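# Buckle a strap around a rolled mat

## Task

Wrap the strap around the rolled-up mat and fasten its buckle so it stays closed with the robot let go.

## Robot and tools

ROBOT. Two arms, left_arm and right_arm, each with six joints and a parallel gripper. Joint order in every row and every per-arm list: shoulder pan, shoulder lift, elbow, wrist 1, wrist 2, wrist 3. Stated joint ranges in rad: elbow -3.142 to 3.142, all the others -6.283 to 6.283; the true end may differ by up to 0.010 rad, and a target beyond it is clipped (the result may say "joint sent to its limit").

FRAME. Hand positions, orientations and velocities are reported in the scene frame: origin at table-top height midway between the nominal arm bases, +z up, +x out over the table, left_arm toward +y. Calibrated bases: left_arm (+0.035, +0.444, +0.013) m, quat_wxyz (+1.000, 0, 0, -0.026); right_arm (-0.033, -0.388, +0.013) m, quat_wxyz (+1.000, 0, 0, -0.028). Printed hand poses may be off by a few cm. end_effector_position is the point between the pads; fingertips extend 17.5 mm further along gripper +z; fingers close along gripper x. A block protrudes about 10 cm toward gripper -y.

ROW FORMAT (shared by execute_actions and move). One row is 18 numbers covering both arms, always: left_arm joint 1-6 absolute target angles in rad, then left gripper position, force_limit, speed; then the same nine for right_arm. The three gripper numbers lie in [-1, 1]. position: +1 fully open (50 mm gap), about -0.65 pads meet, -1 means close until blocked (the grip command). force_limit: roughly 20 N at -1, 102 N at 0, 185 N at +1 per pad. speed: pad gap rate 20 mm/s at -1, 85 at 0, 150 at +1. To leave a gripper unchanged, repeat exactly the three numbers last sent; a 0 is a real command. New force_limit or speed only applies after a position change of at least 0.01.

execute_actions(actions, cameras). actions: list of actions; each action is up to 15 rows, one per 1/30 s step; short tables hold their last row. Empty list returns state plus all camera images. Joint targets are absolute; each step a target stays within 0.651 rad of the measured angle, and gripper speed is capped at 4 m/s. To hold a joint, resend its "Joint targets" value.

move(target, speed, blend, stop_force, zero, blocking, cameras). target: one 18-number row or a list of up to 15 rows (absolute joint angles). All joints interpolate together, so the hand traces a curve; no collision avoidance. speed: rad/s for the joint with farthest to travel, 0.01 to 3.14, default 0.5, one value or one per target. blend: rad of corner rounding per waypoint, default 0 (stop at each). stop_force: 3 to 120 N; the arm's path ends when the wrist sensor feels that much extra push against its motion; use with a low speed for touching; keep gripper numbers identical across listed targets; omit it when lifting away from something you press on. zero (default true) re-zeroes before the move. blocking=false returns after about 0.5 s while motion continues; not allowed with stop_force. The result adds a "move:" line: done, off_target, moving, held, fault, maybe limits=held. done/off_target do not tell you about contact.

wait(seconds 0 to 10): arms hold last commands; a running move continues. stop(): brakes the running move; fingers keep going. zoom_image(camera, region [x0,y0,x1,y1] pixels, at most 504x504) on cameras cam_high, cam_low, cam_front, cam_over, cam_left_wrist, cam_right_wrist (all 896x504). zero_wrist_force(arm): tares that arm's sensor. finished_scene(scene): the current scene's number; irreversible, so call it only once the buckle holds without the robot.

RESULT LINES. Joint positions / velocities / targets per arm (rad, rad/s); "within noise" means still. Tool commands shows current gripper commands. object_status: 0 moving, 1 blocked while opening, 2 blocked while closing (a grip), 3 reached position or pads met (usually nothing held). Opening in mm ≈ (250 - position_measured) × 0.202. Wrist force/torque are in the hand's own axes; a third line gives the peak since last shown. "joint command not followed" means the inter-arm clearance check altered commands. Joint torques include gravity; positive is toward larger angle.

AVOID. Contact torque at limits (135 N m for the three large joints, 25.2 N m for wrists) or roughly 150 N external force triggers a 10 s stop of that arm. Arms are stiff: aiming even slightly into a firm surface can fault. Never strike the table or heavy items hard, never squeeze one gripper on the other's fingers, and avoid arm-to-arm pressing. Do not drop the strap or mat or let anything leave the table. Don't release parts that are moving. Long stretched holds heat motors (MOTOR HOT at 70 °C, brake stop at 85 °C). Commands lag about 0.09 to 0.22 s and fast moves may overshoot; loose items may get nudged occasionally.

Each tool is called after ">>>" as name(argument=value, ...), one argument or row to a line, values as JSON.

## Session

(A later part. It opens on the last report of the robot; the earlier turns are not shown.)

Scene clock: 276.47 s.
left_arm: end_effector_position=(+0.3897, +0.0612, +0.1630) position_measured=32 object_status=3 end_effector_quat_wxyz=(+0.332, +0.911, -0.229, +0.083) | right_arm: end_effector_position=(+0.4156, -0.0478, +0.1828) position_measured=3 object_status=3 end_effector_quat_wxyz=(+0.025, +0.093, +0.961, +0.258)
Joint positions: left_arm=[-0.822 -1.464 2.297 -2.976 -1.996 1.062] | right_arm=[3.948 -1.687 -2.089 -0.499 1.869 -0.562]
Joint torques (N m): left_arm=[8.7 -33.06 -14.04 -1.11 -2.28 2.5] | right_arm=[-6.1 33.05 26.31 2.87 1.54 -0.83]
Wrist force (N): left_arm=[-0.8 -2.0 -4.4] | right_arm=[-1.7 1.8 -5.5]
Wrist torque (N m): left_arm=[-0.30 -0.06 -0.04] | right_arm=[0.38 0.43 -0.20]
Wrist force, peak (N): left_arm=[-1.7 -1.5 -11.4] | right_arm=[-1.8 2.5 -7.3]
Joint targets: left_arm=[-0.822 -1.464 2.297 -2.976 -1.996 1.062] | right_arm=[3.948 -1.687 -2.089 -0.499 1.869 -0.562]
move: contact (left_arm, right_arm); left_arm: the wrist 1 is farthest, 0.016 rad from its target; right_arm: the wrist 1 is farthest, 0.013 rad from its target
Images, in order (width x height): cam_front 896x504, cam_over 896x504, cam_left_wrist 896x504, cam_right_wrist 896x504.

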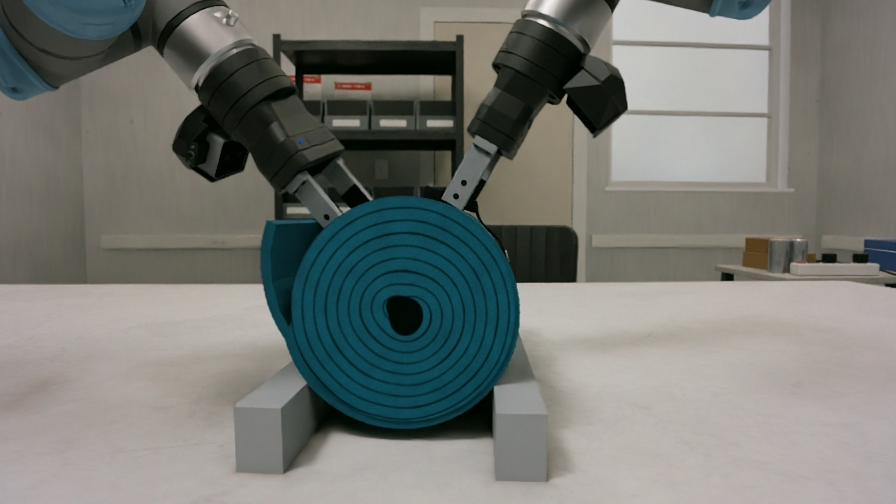

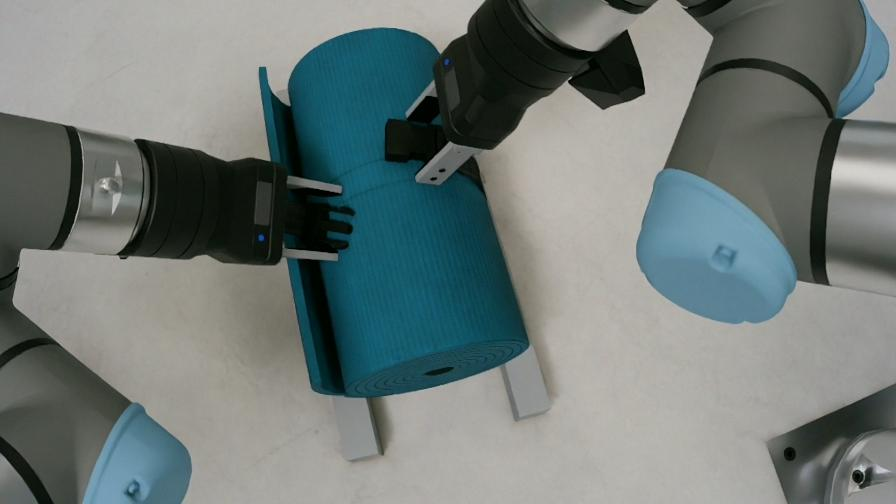

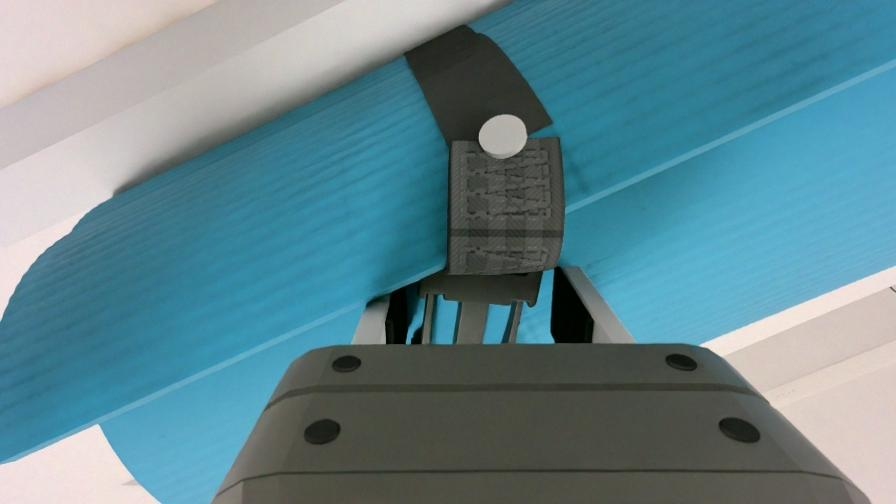

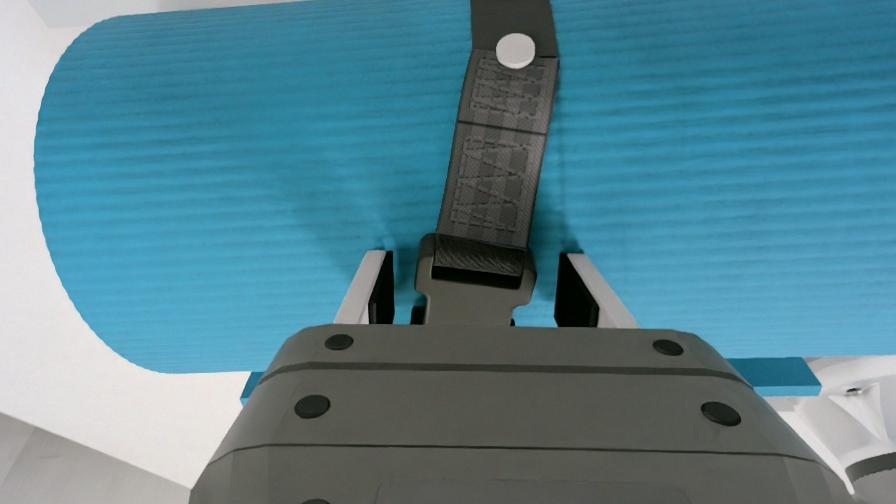

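>>> move(
  target=[-0.822,-1.464,2.297,-2.976,-1.996,1.062,-1,-0.5,-1,3.948,-1.687,-2.089,-0.499,1.869,-0.562,-1,-0.5,-1],
  cameras=["cam_left_wrist","cam_right_wrist","cam_front","cam_over"],
)

Scene clock: 281.80 s.
left_arm: end_effector_position=(+0.3897, +0.0613, +0.1631) position_measured=85 object_status=2 end_effector_quat_wxyz=(+0.332, +0.911, -0.229, +0.083) | right_arm: end_effector_position=(+0.4157, -0.0477, +0.1828) position_measured=85 object_status=2 end_effector_quat_wxyz=(+0.025, +0.093, +0.961, +0.258)
Joint positions: left_arm=[-0.822 -1.464 2.297 -2.976 -1.996 1.062] | right_arm=[3.948 -1.687 -2.089 -0.499 1.869 -0.562]
Joint torques (N m): left_arm=[6.92 -25.24 -22.05 -3.35 0.97 -2.63] | right_arm=[6.36 15.74 29.62 2.45 -2.04 0.11]
Wrist force (N): left_arm=[-2.1 -1.8 -2.3] | right_arm=[-1.4 2.5 -0.7]
Wrist torque (N m): left_arm=[-0.27 0.02 -0.03] | right_arm=[0.34 0.30 -0.19]
Wrist force, peak (N): left_arm=[-3.5 -1.9 -4.5] | right_arm=[-1.8 1.9 -5.5]
Joint targets: left_arm=[-0.822 -1.464 2.297 -2.976 -1.996 1.062] | right_arm=[3.948 -1.687 -2.089 -0.499 1.869 -0.562]
move: done
Images, in order (width x height): cam_front 896x504, cam_over 896x504, cam_left_wrist 896x504, cam_right_wrist 896x504.

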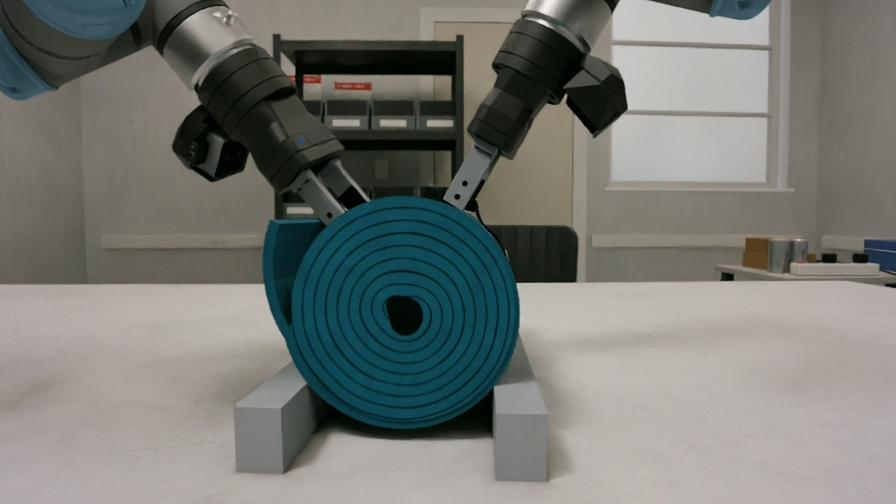

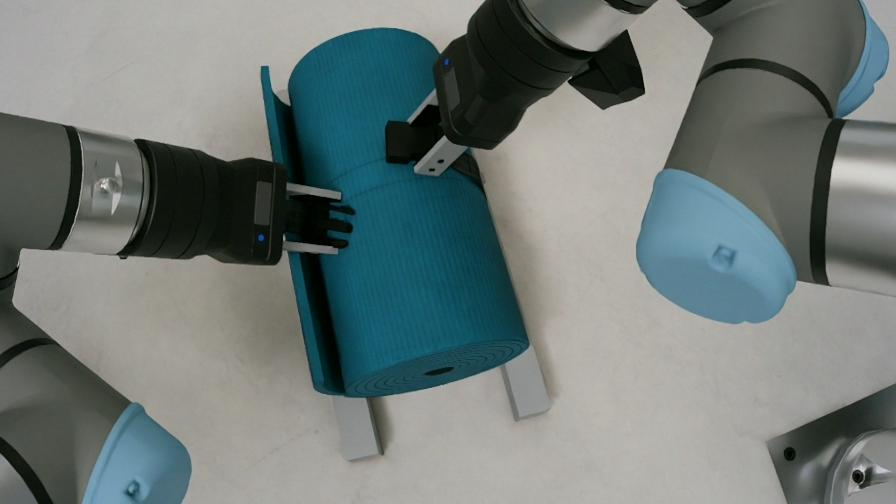

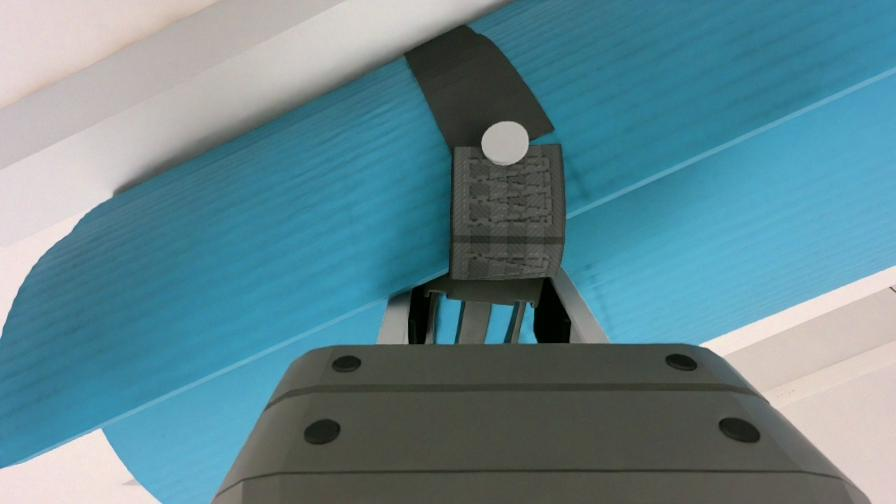

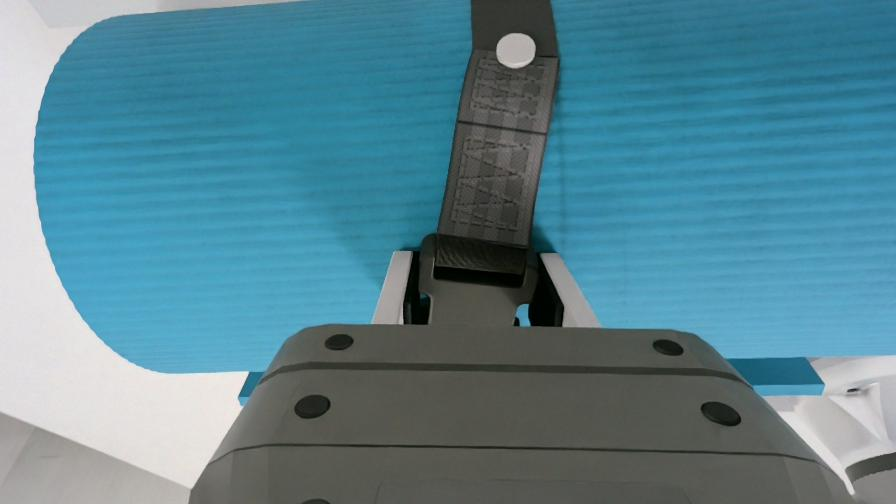

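>>> move(
  target=[
    [-0.8119,-1.5121,2.2537,-2.8804,-2.0016,1.0718,-1,-0.5,-1,4.0140,-1.6649,-1.9686,-0.8043,1.7892,-0.6562,-1,-0.5,-1],
    [-0.9810,-1.4453,1.8534,-2.0689,-1.6243,0.5353,-1,-0.5,-1,4.0140,-1.6649,-1.9686,-0.8043,1.7892,-0.6562,-1,-0.5,-1],
  ],
  speed=0.2,
  stop_force=25,
  cameras=["all"],
)

Scene clock: 367.30 s.
left_arm: end_effector_position=(+0.4123, +0.0447, +0.1925) position_measured=85 object_status=2 end_effector_quat_wxyz=(+0.052, +0.999, +0.000, +0.000) | right_arm: end_effector_position=(+0.3999, -0.0399, +0.1966) position_measured=85 object_status=2 end_effector_quat_wxyz=(+0.006, +0.034, +0.984, +0.174)
Joint positions: left_arm=[-0.981 -1.445 1.853 -2.069 -1.624 0.535] | right_arm=[4.014 -1.665 -1.969 -0.804 1.789 -0.656]
Joint torques (N m): left_arm=[9.44 -38.6 -17.19 -1.82 -1.51 2.03] | right_arm=[-6.19 19.11 16.59 3.37 3.67 1.58]
Wrist force (N): left_arm=[-0.4 0.1 0.4] | right_arm=[-2.3 -2.5 4.4]
Wrist torque (N m): left_arm=[0.05 0.04 -0.04] | right_arm=[0.22 0.22 -0.04]
Wrist force, peak (N): left_arm=[-2.4 -1.8 -2.2] | right_arm=[-2.3 -2.8 4.4]
Joint targets: left_arm=[-0.981 -1.445 1.853 -2.069 -1.624 0.535] | right_arm=[4.014 -1.665 -1.969 -0.804 1.789 -0.656]
move: done

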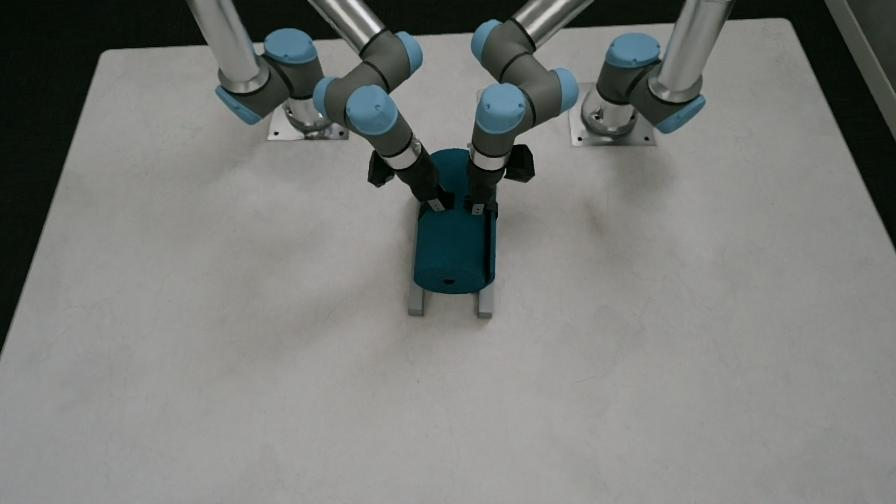

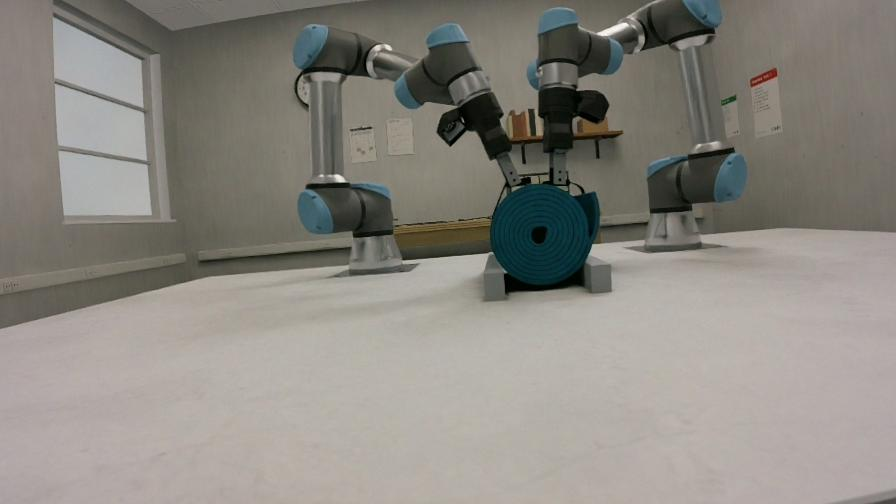

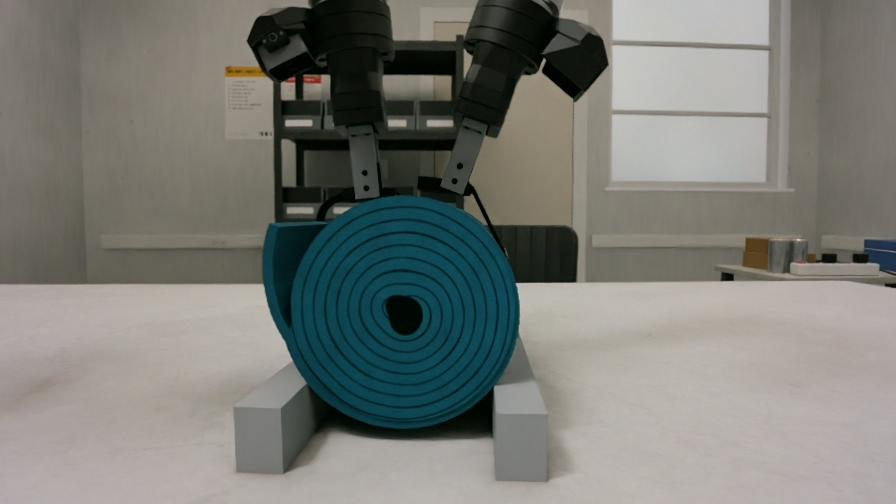

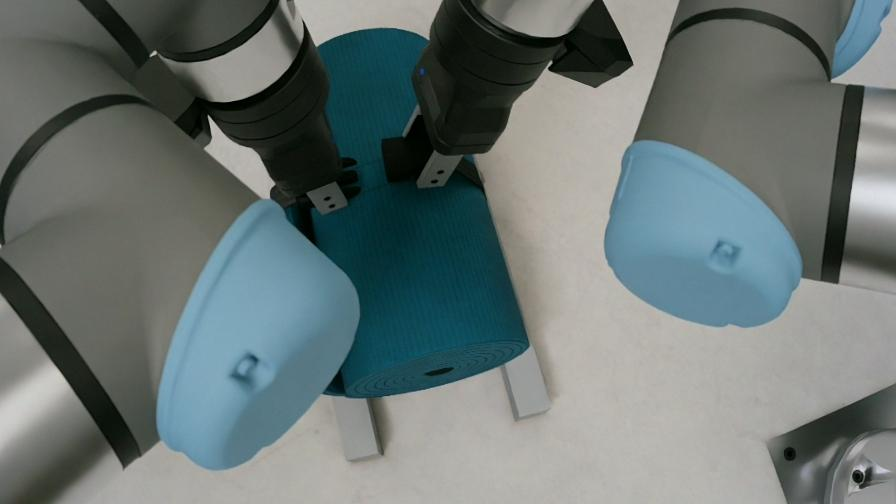

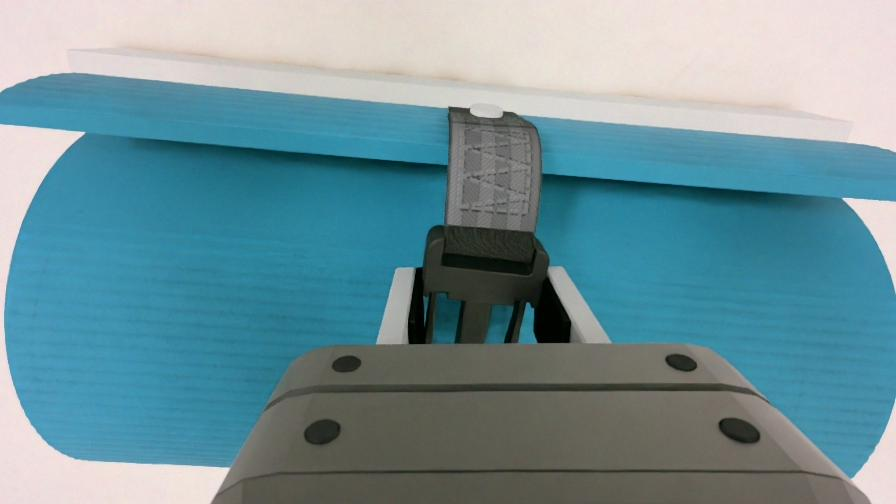

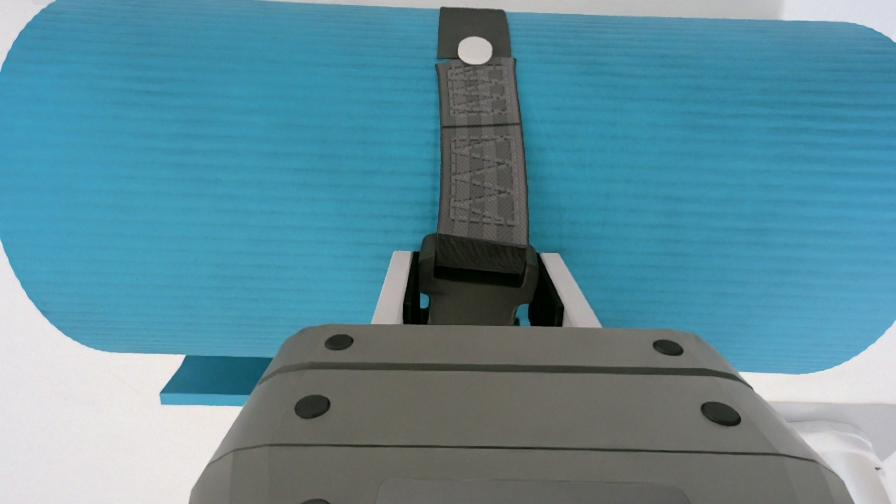

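>>> zoom_image(
  camera="cam_front",
  region=[300, 120, 520, 260],
)

>>> zoom_image(
  camera="cam_over",
  region=[240, 100, 520, 260],
)

>>> zoom_image(
  camera="cam_low",
  region=[480, 130, 620, 230],
)

>>> zoom_image(
  camera="cam_left_wrist",
  region=[380, 200, 600, 350],
)

>>> zoom_image(
  camera="cam_high",
  region=[400, 160, 520, 240],
)

Scaled by 2.291.

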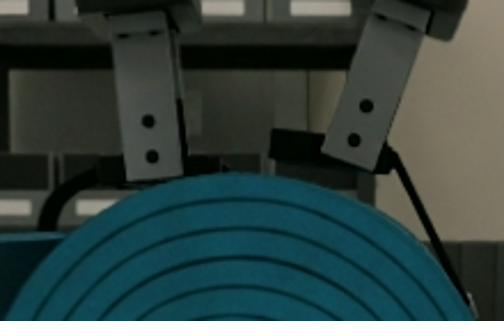

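Scaled by 1.800.

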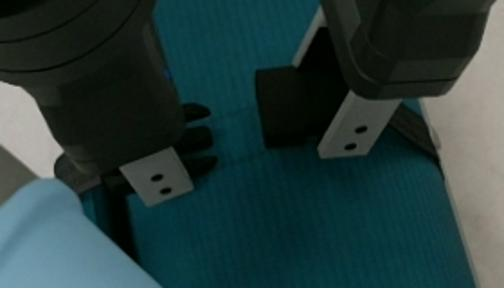

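Scaled by 3.600.

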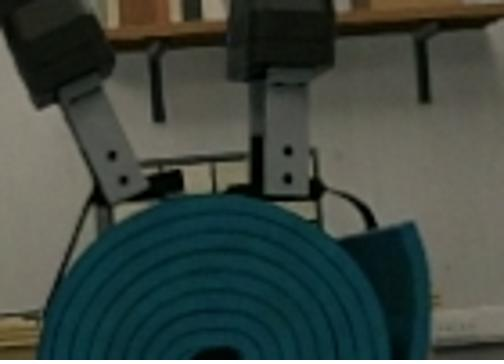

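Scaled by 2.291.

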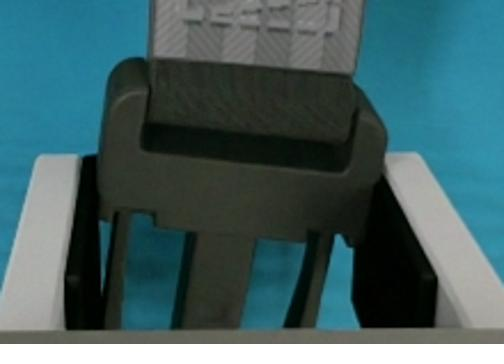

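Scaled by 4.200.

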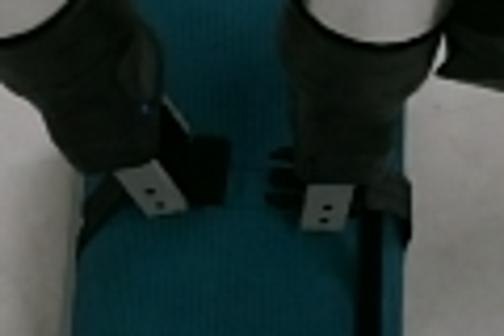

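>>> move(
  target=[-0.9881,-1.4187,1.8139,-2.0563,-1.6237,0.5281,-1,-0.5,-1,4.0575,-1.6855,-1.8880,-0.9704,1.6958,-0.6324,-1,-0.5,-1],
  speed=0.1,
  stop_force=25,
  cameras=["all"],
)

>>> zoom_image(
  camera="cam_front",
  region=[300, 120, 520, 260],
)

>>> zoom_image(
  camera="cam_over",
  region=[240, 100, 520, 260],
)

>>> zoom_image(
  camera="cam_low",
  region=[480, 130, 620, 230],
)

>>> zoom_image(
  camera="cam_high",
  region=[400, 160, 520, 240],
)

Scene clock: 393.90 s.
left_arm: end_effector_position=(+0.4163, +0.0307, +0.1956) position_measured=85 object_status=2 end_effector_quat_wxyz=(+0.052, +0.999, +0.000, +0.000) | right_arm: end_effector_position=(+0.3998, -0.0400, +0.1965) position_measured=85 object_status=2 end_effector_quat_wxyz=(+0.004, +0.034, +0.994, +0.104)
Joint positions: left_arm=[-0.988 -1.419 1.814 -2.056 -1.624 0.528] | right_arm=[4.058 -1.686 -1.888 -0.97 1.696 -0.632]
Joint torques (N m): left_arm=[3.91 -39.8 -17.84 -4.86 1.33 0.28] | right_arm=[-5.97 40.81 16.97 4.38 3.5 -0.89]
Wrist force (N): left_arm=[-0.4 -0.6 0.7] | right_arm=[-2.3 -1.9 5.1]
Wrist torque (N m): left_arm=[-0.01 0.02 0.02] | right_arm=[0.20 0.15 -0.01]
Wrist force, peak (N): left_arm=[-0.6 -0.6 0.6] | right_arm=[-2.2 -2.1 5.4]
Joint targets: left_arm=[-0.988 -1.419 1.814 -2.056 -1.624 0.528] | right_arm=[4.058 -1.685 -1.888 -0.970 1.696 -0.632]
move: done

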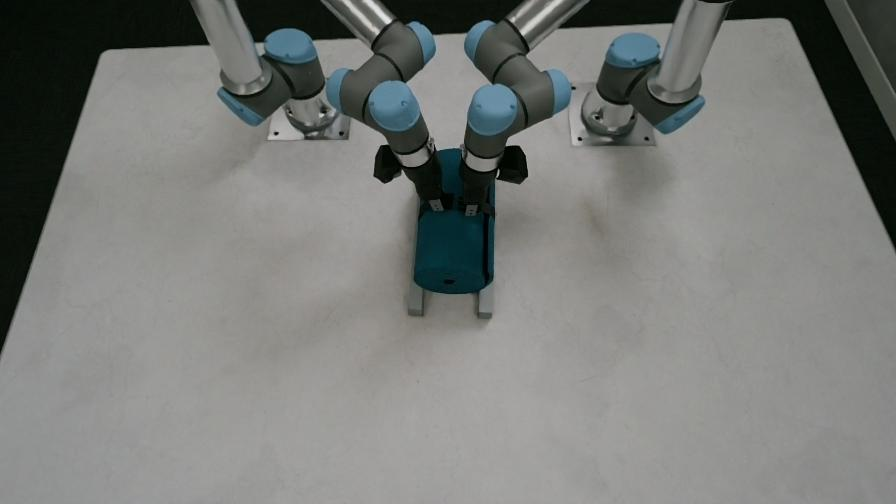

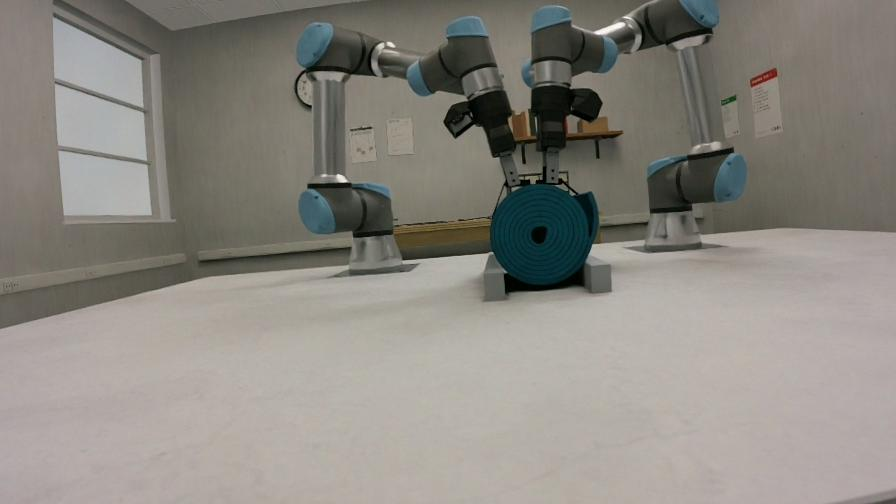

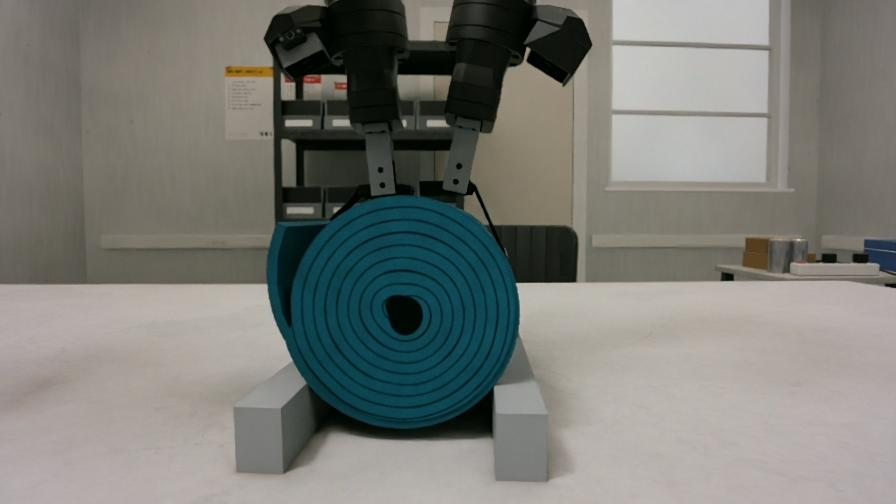

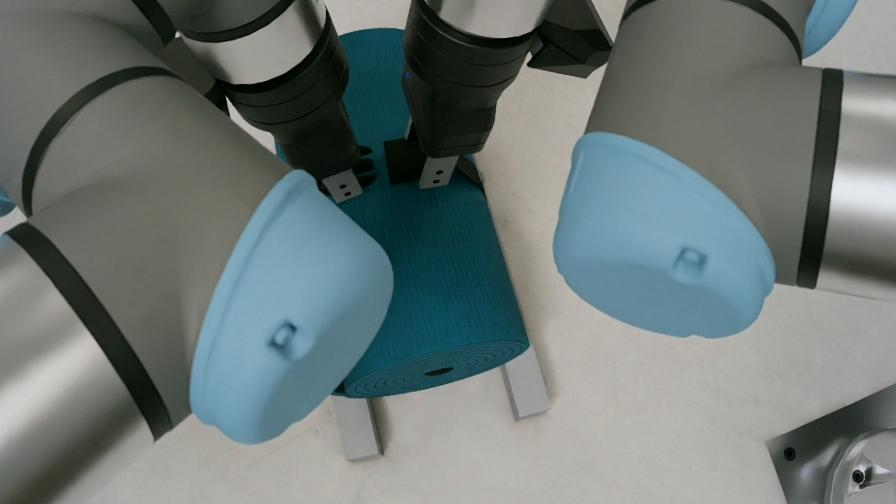

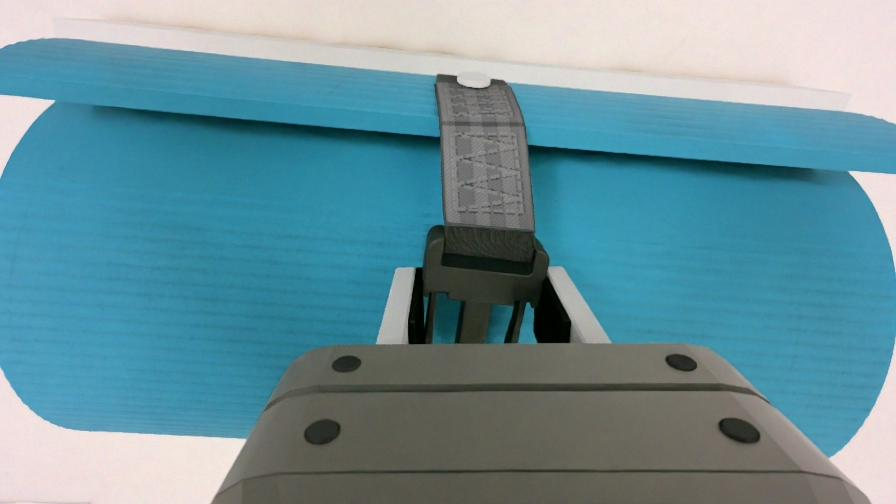

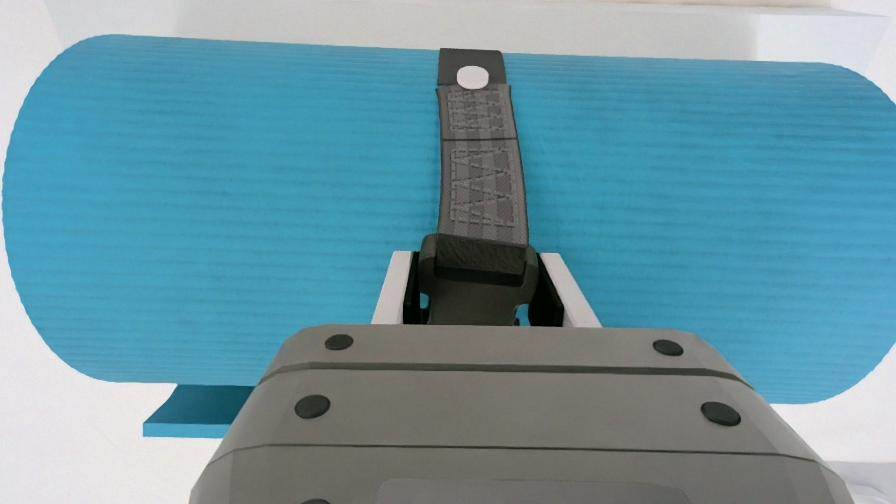

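Scaled by 2.291.

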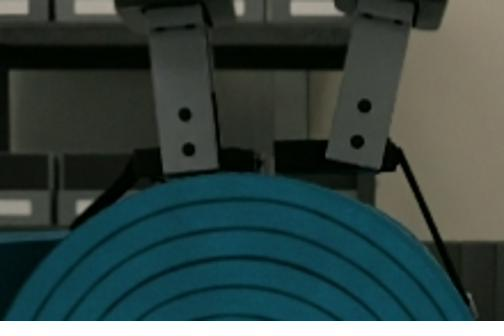

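Scaled by 1.800.

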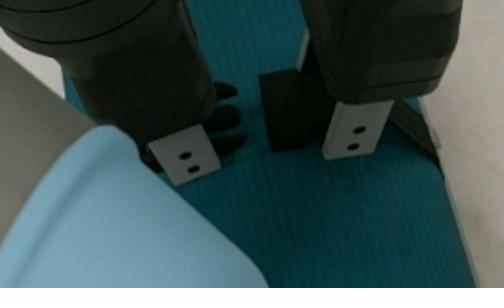

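Scaled by 3.600.

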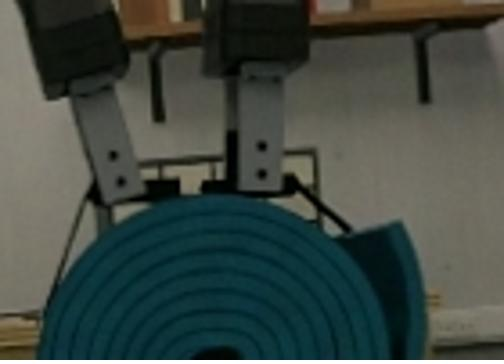

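Scaled by 4.200.

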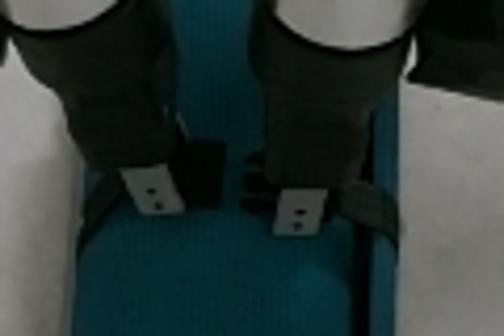

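>>> move(
  target=[-1.0008,-1.4008,1.7901,-2.0511,-1.6225,0.5155,-1,-0.5,-1,4.0575,-1.6855,-1.8880,-0.9704,1.6958,-0.6324,-1,-0.5,-1],
  speed=0.04,
  stop_force=15,
  cameras=["all"],
)

>>> zoom_image(
  camera="cam_front",
  region=[300, 120, 520, 260],
)

>>> zoom_image(
  camera="cam_over",
  region=[240, 100, 520, 260],
)

>>> zoom_image(
  camera="cam_low",
  region=[480, 130, 620, 230],
)

>>> zoom_image(
  camera="cam_high",
  region=[400, 160, 520, 240],
)

Scene clock: 410.60 s.
left_arm: end_effector_position=(+0.4156, +0.0187, +0.1965) position_measured=85 object_status=2 end_effector_quat_wxyz=(+0.052, +0.999, +0.000, +0.000) | right_arm: end_effector_position=(+0.3998, -0.0400, +0.1965) position_measured=85 object_status=2 end_effector_quat_wxyz=(+0.004, +0.034, +0.994, +0.104)
Joint positions: left_arm=[-1.001 -1.401 1.79 -2.051 -1.622 0.516] | right_arm=[4.057 -1.685 -1.888 -0.97 1.696 -0.632]
Joint torques (N m): left_arm=[4.43 -43.37 -21.69 -8.95 -3.69 2.42] | right_arm=[13.15 34.12 36.42 7.87 3.42 -0.75]
Wrist force (N): left_arm=[-0.2 -15.4 0.5] | right_arm=[-2.7 -16.6 1.7]
Wrist torque (N m): left_arm=[-0.10 0.02 0.07] | right_arm=[-0.05 0.10 0.09]
Wrist force, peak (N): left_arm=[-0.2 -17.6 0.5] | right_arm=[-2.7 -18.4 1.1]
Joint targets: left_arm=[-1.001 -1.401 1.790 -2.051 -1.622 0.516] | right_arm=[4.058 -1.685 -1.888 -0.970 1.696 -0.632]
move: contact (left_arm)

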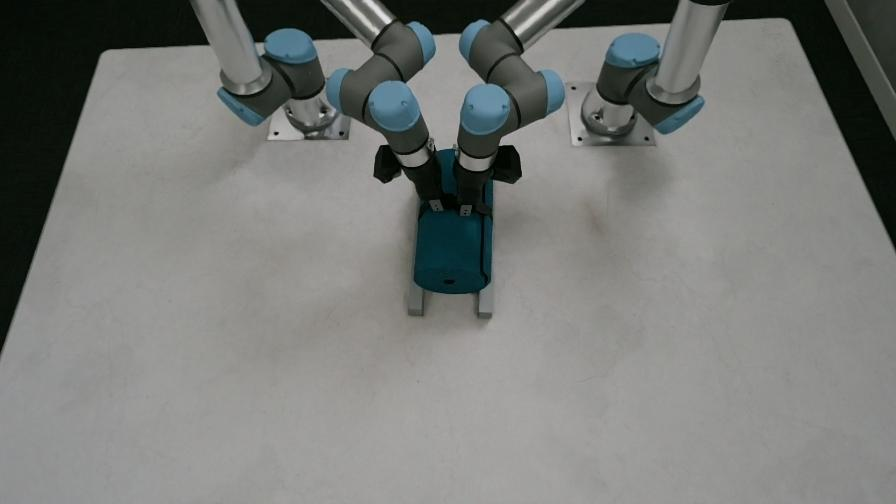

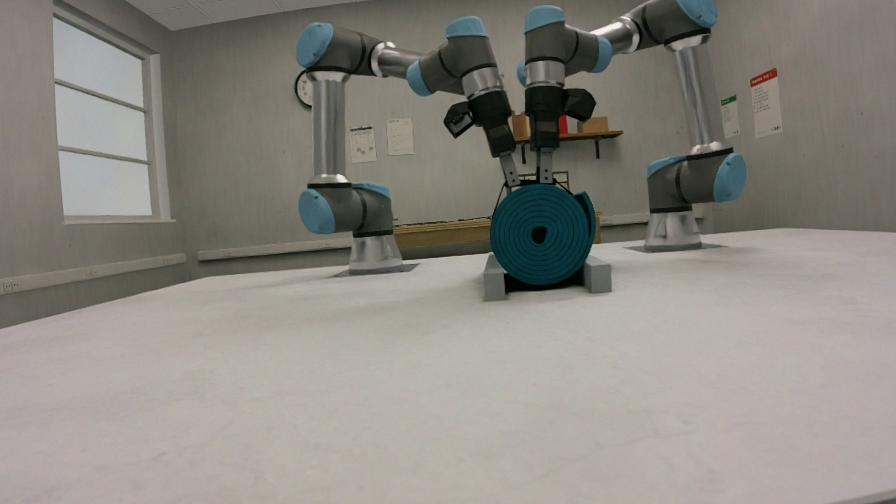

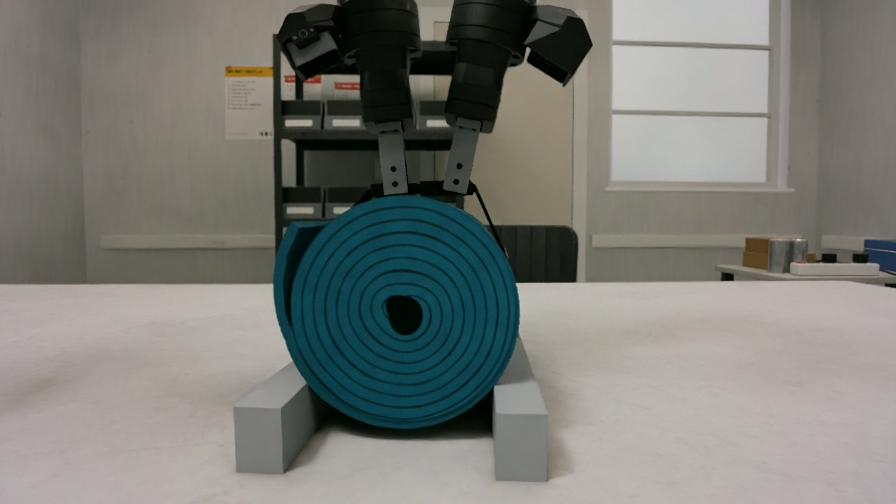

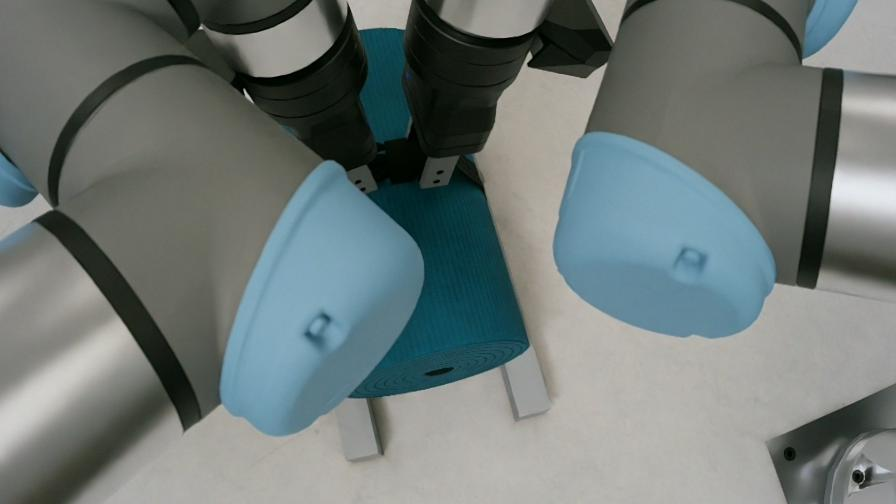

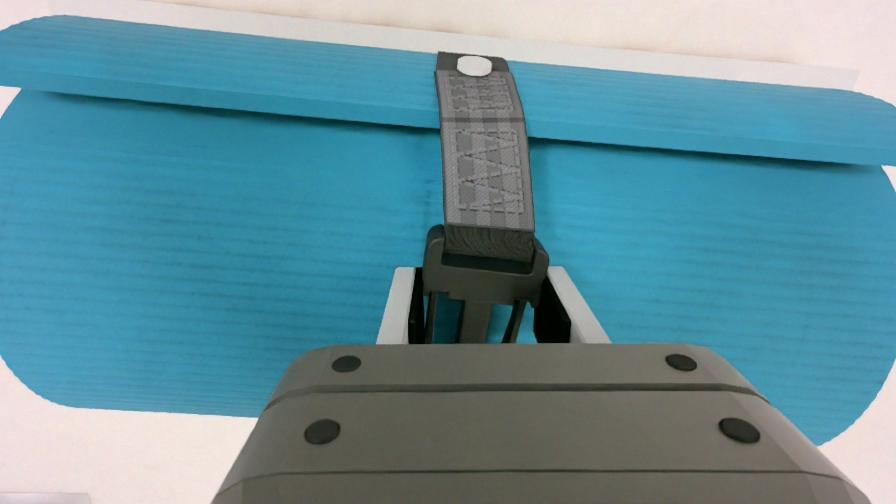

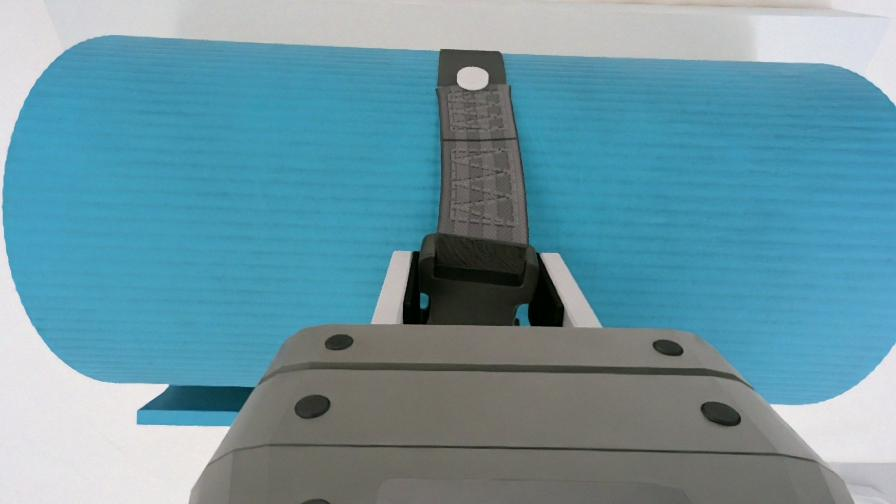

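Scaled by 2.291.

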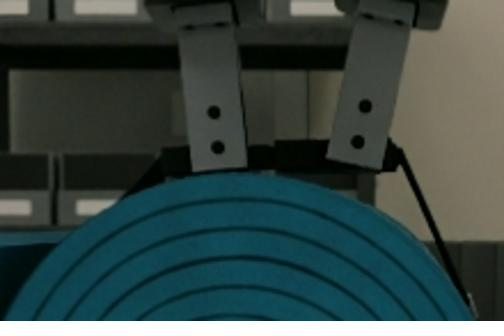

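Scaled by 1.800.

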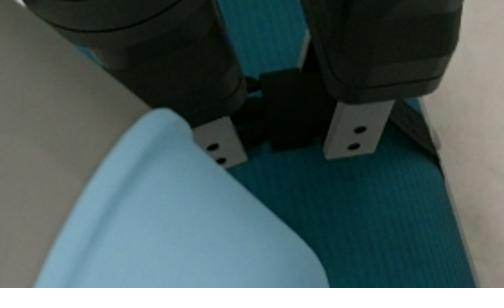

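Scaled by 3.600.

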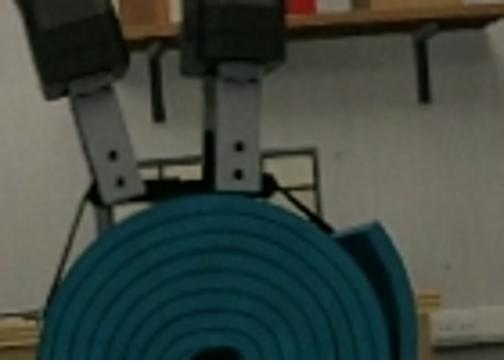

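Scaled by 4.200.

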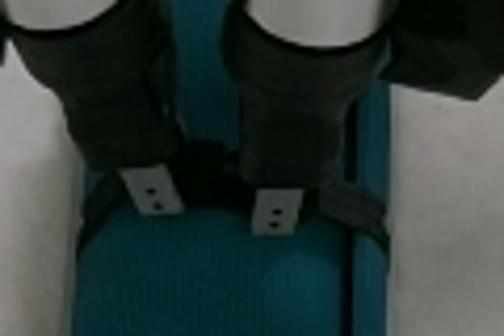

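>>> zoom_image(
  camera="cam_over",
  region=[360, 120, 460, 200],
)

>>> zoom_image(
  camera="cam_high",
  region=[430, 185, 500, 225],
)

>>> zoom_image(
  camera="cam_front",
  region=[370, 160, 490, 220],
)

Scaled by 5.040.

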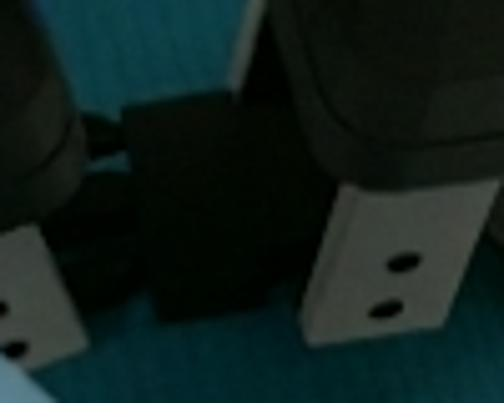

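Scaled by 7.200.

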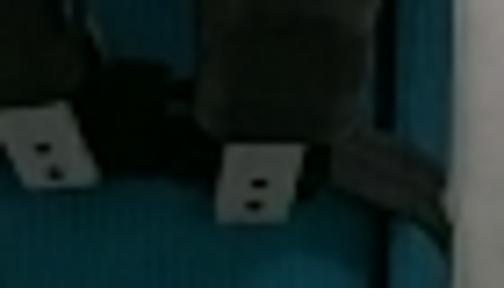

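Scaled by 4.200.

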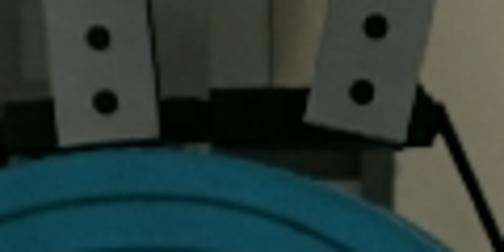

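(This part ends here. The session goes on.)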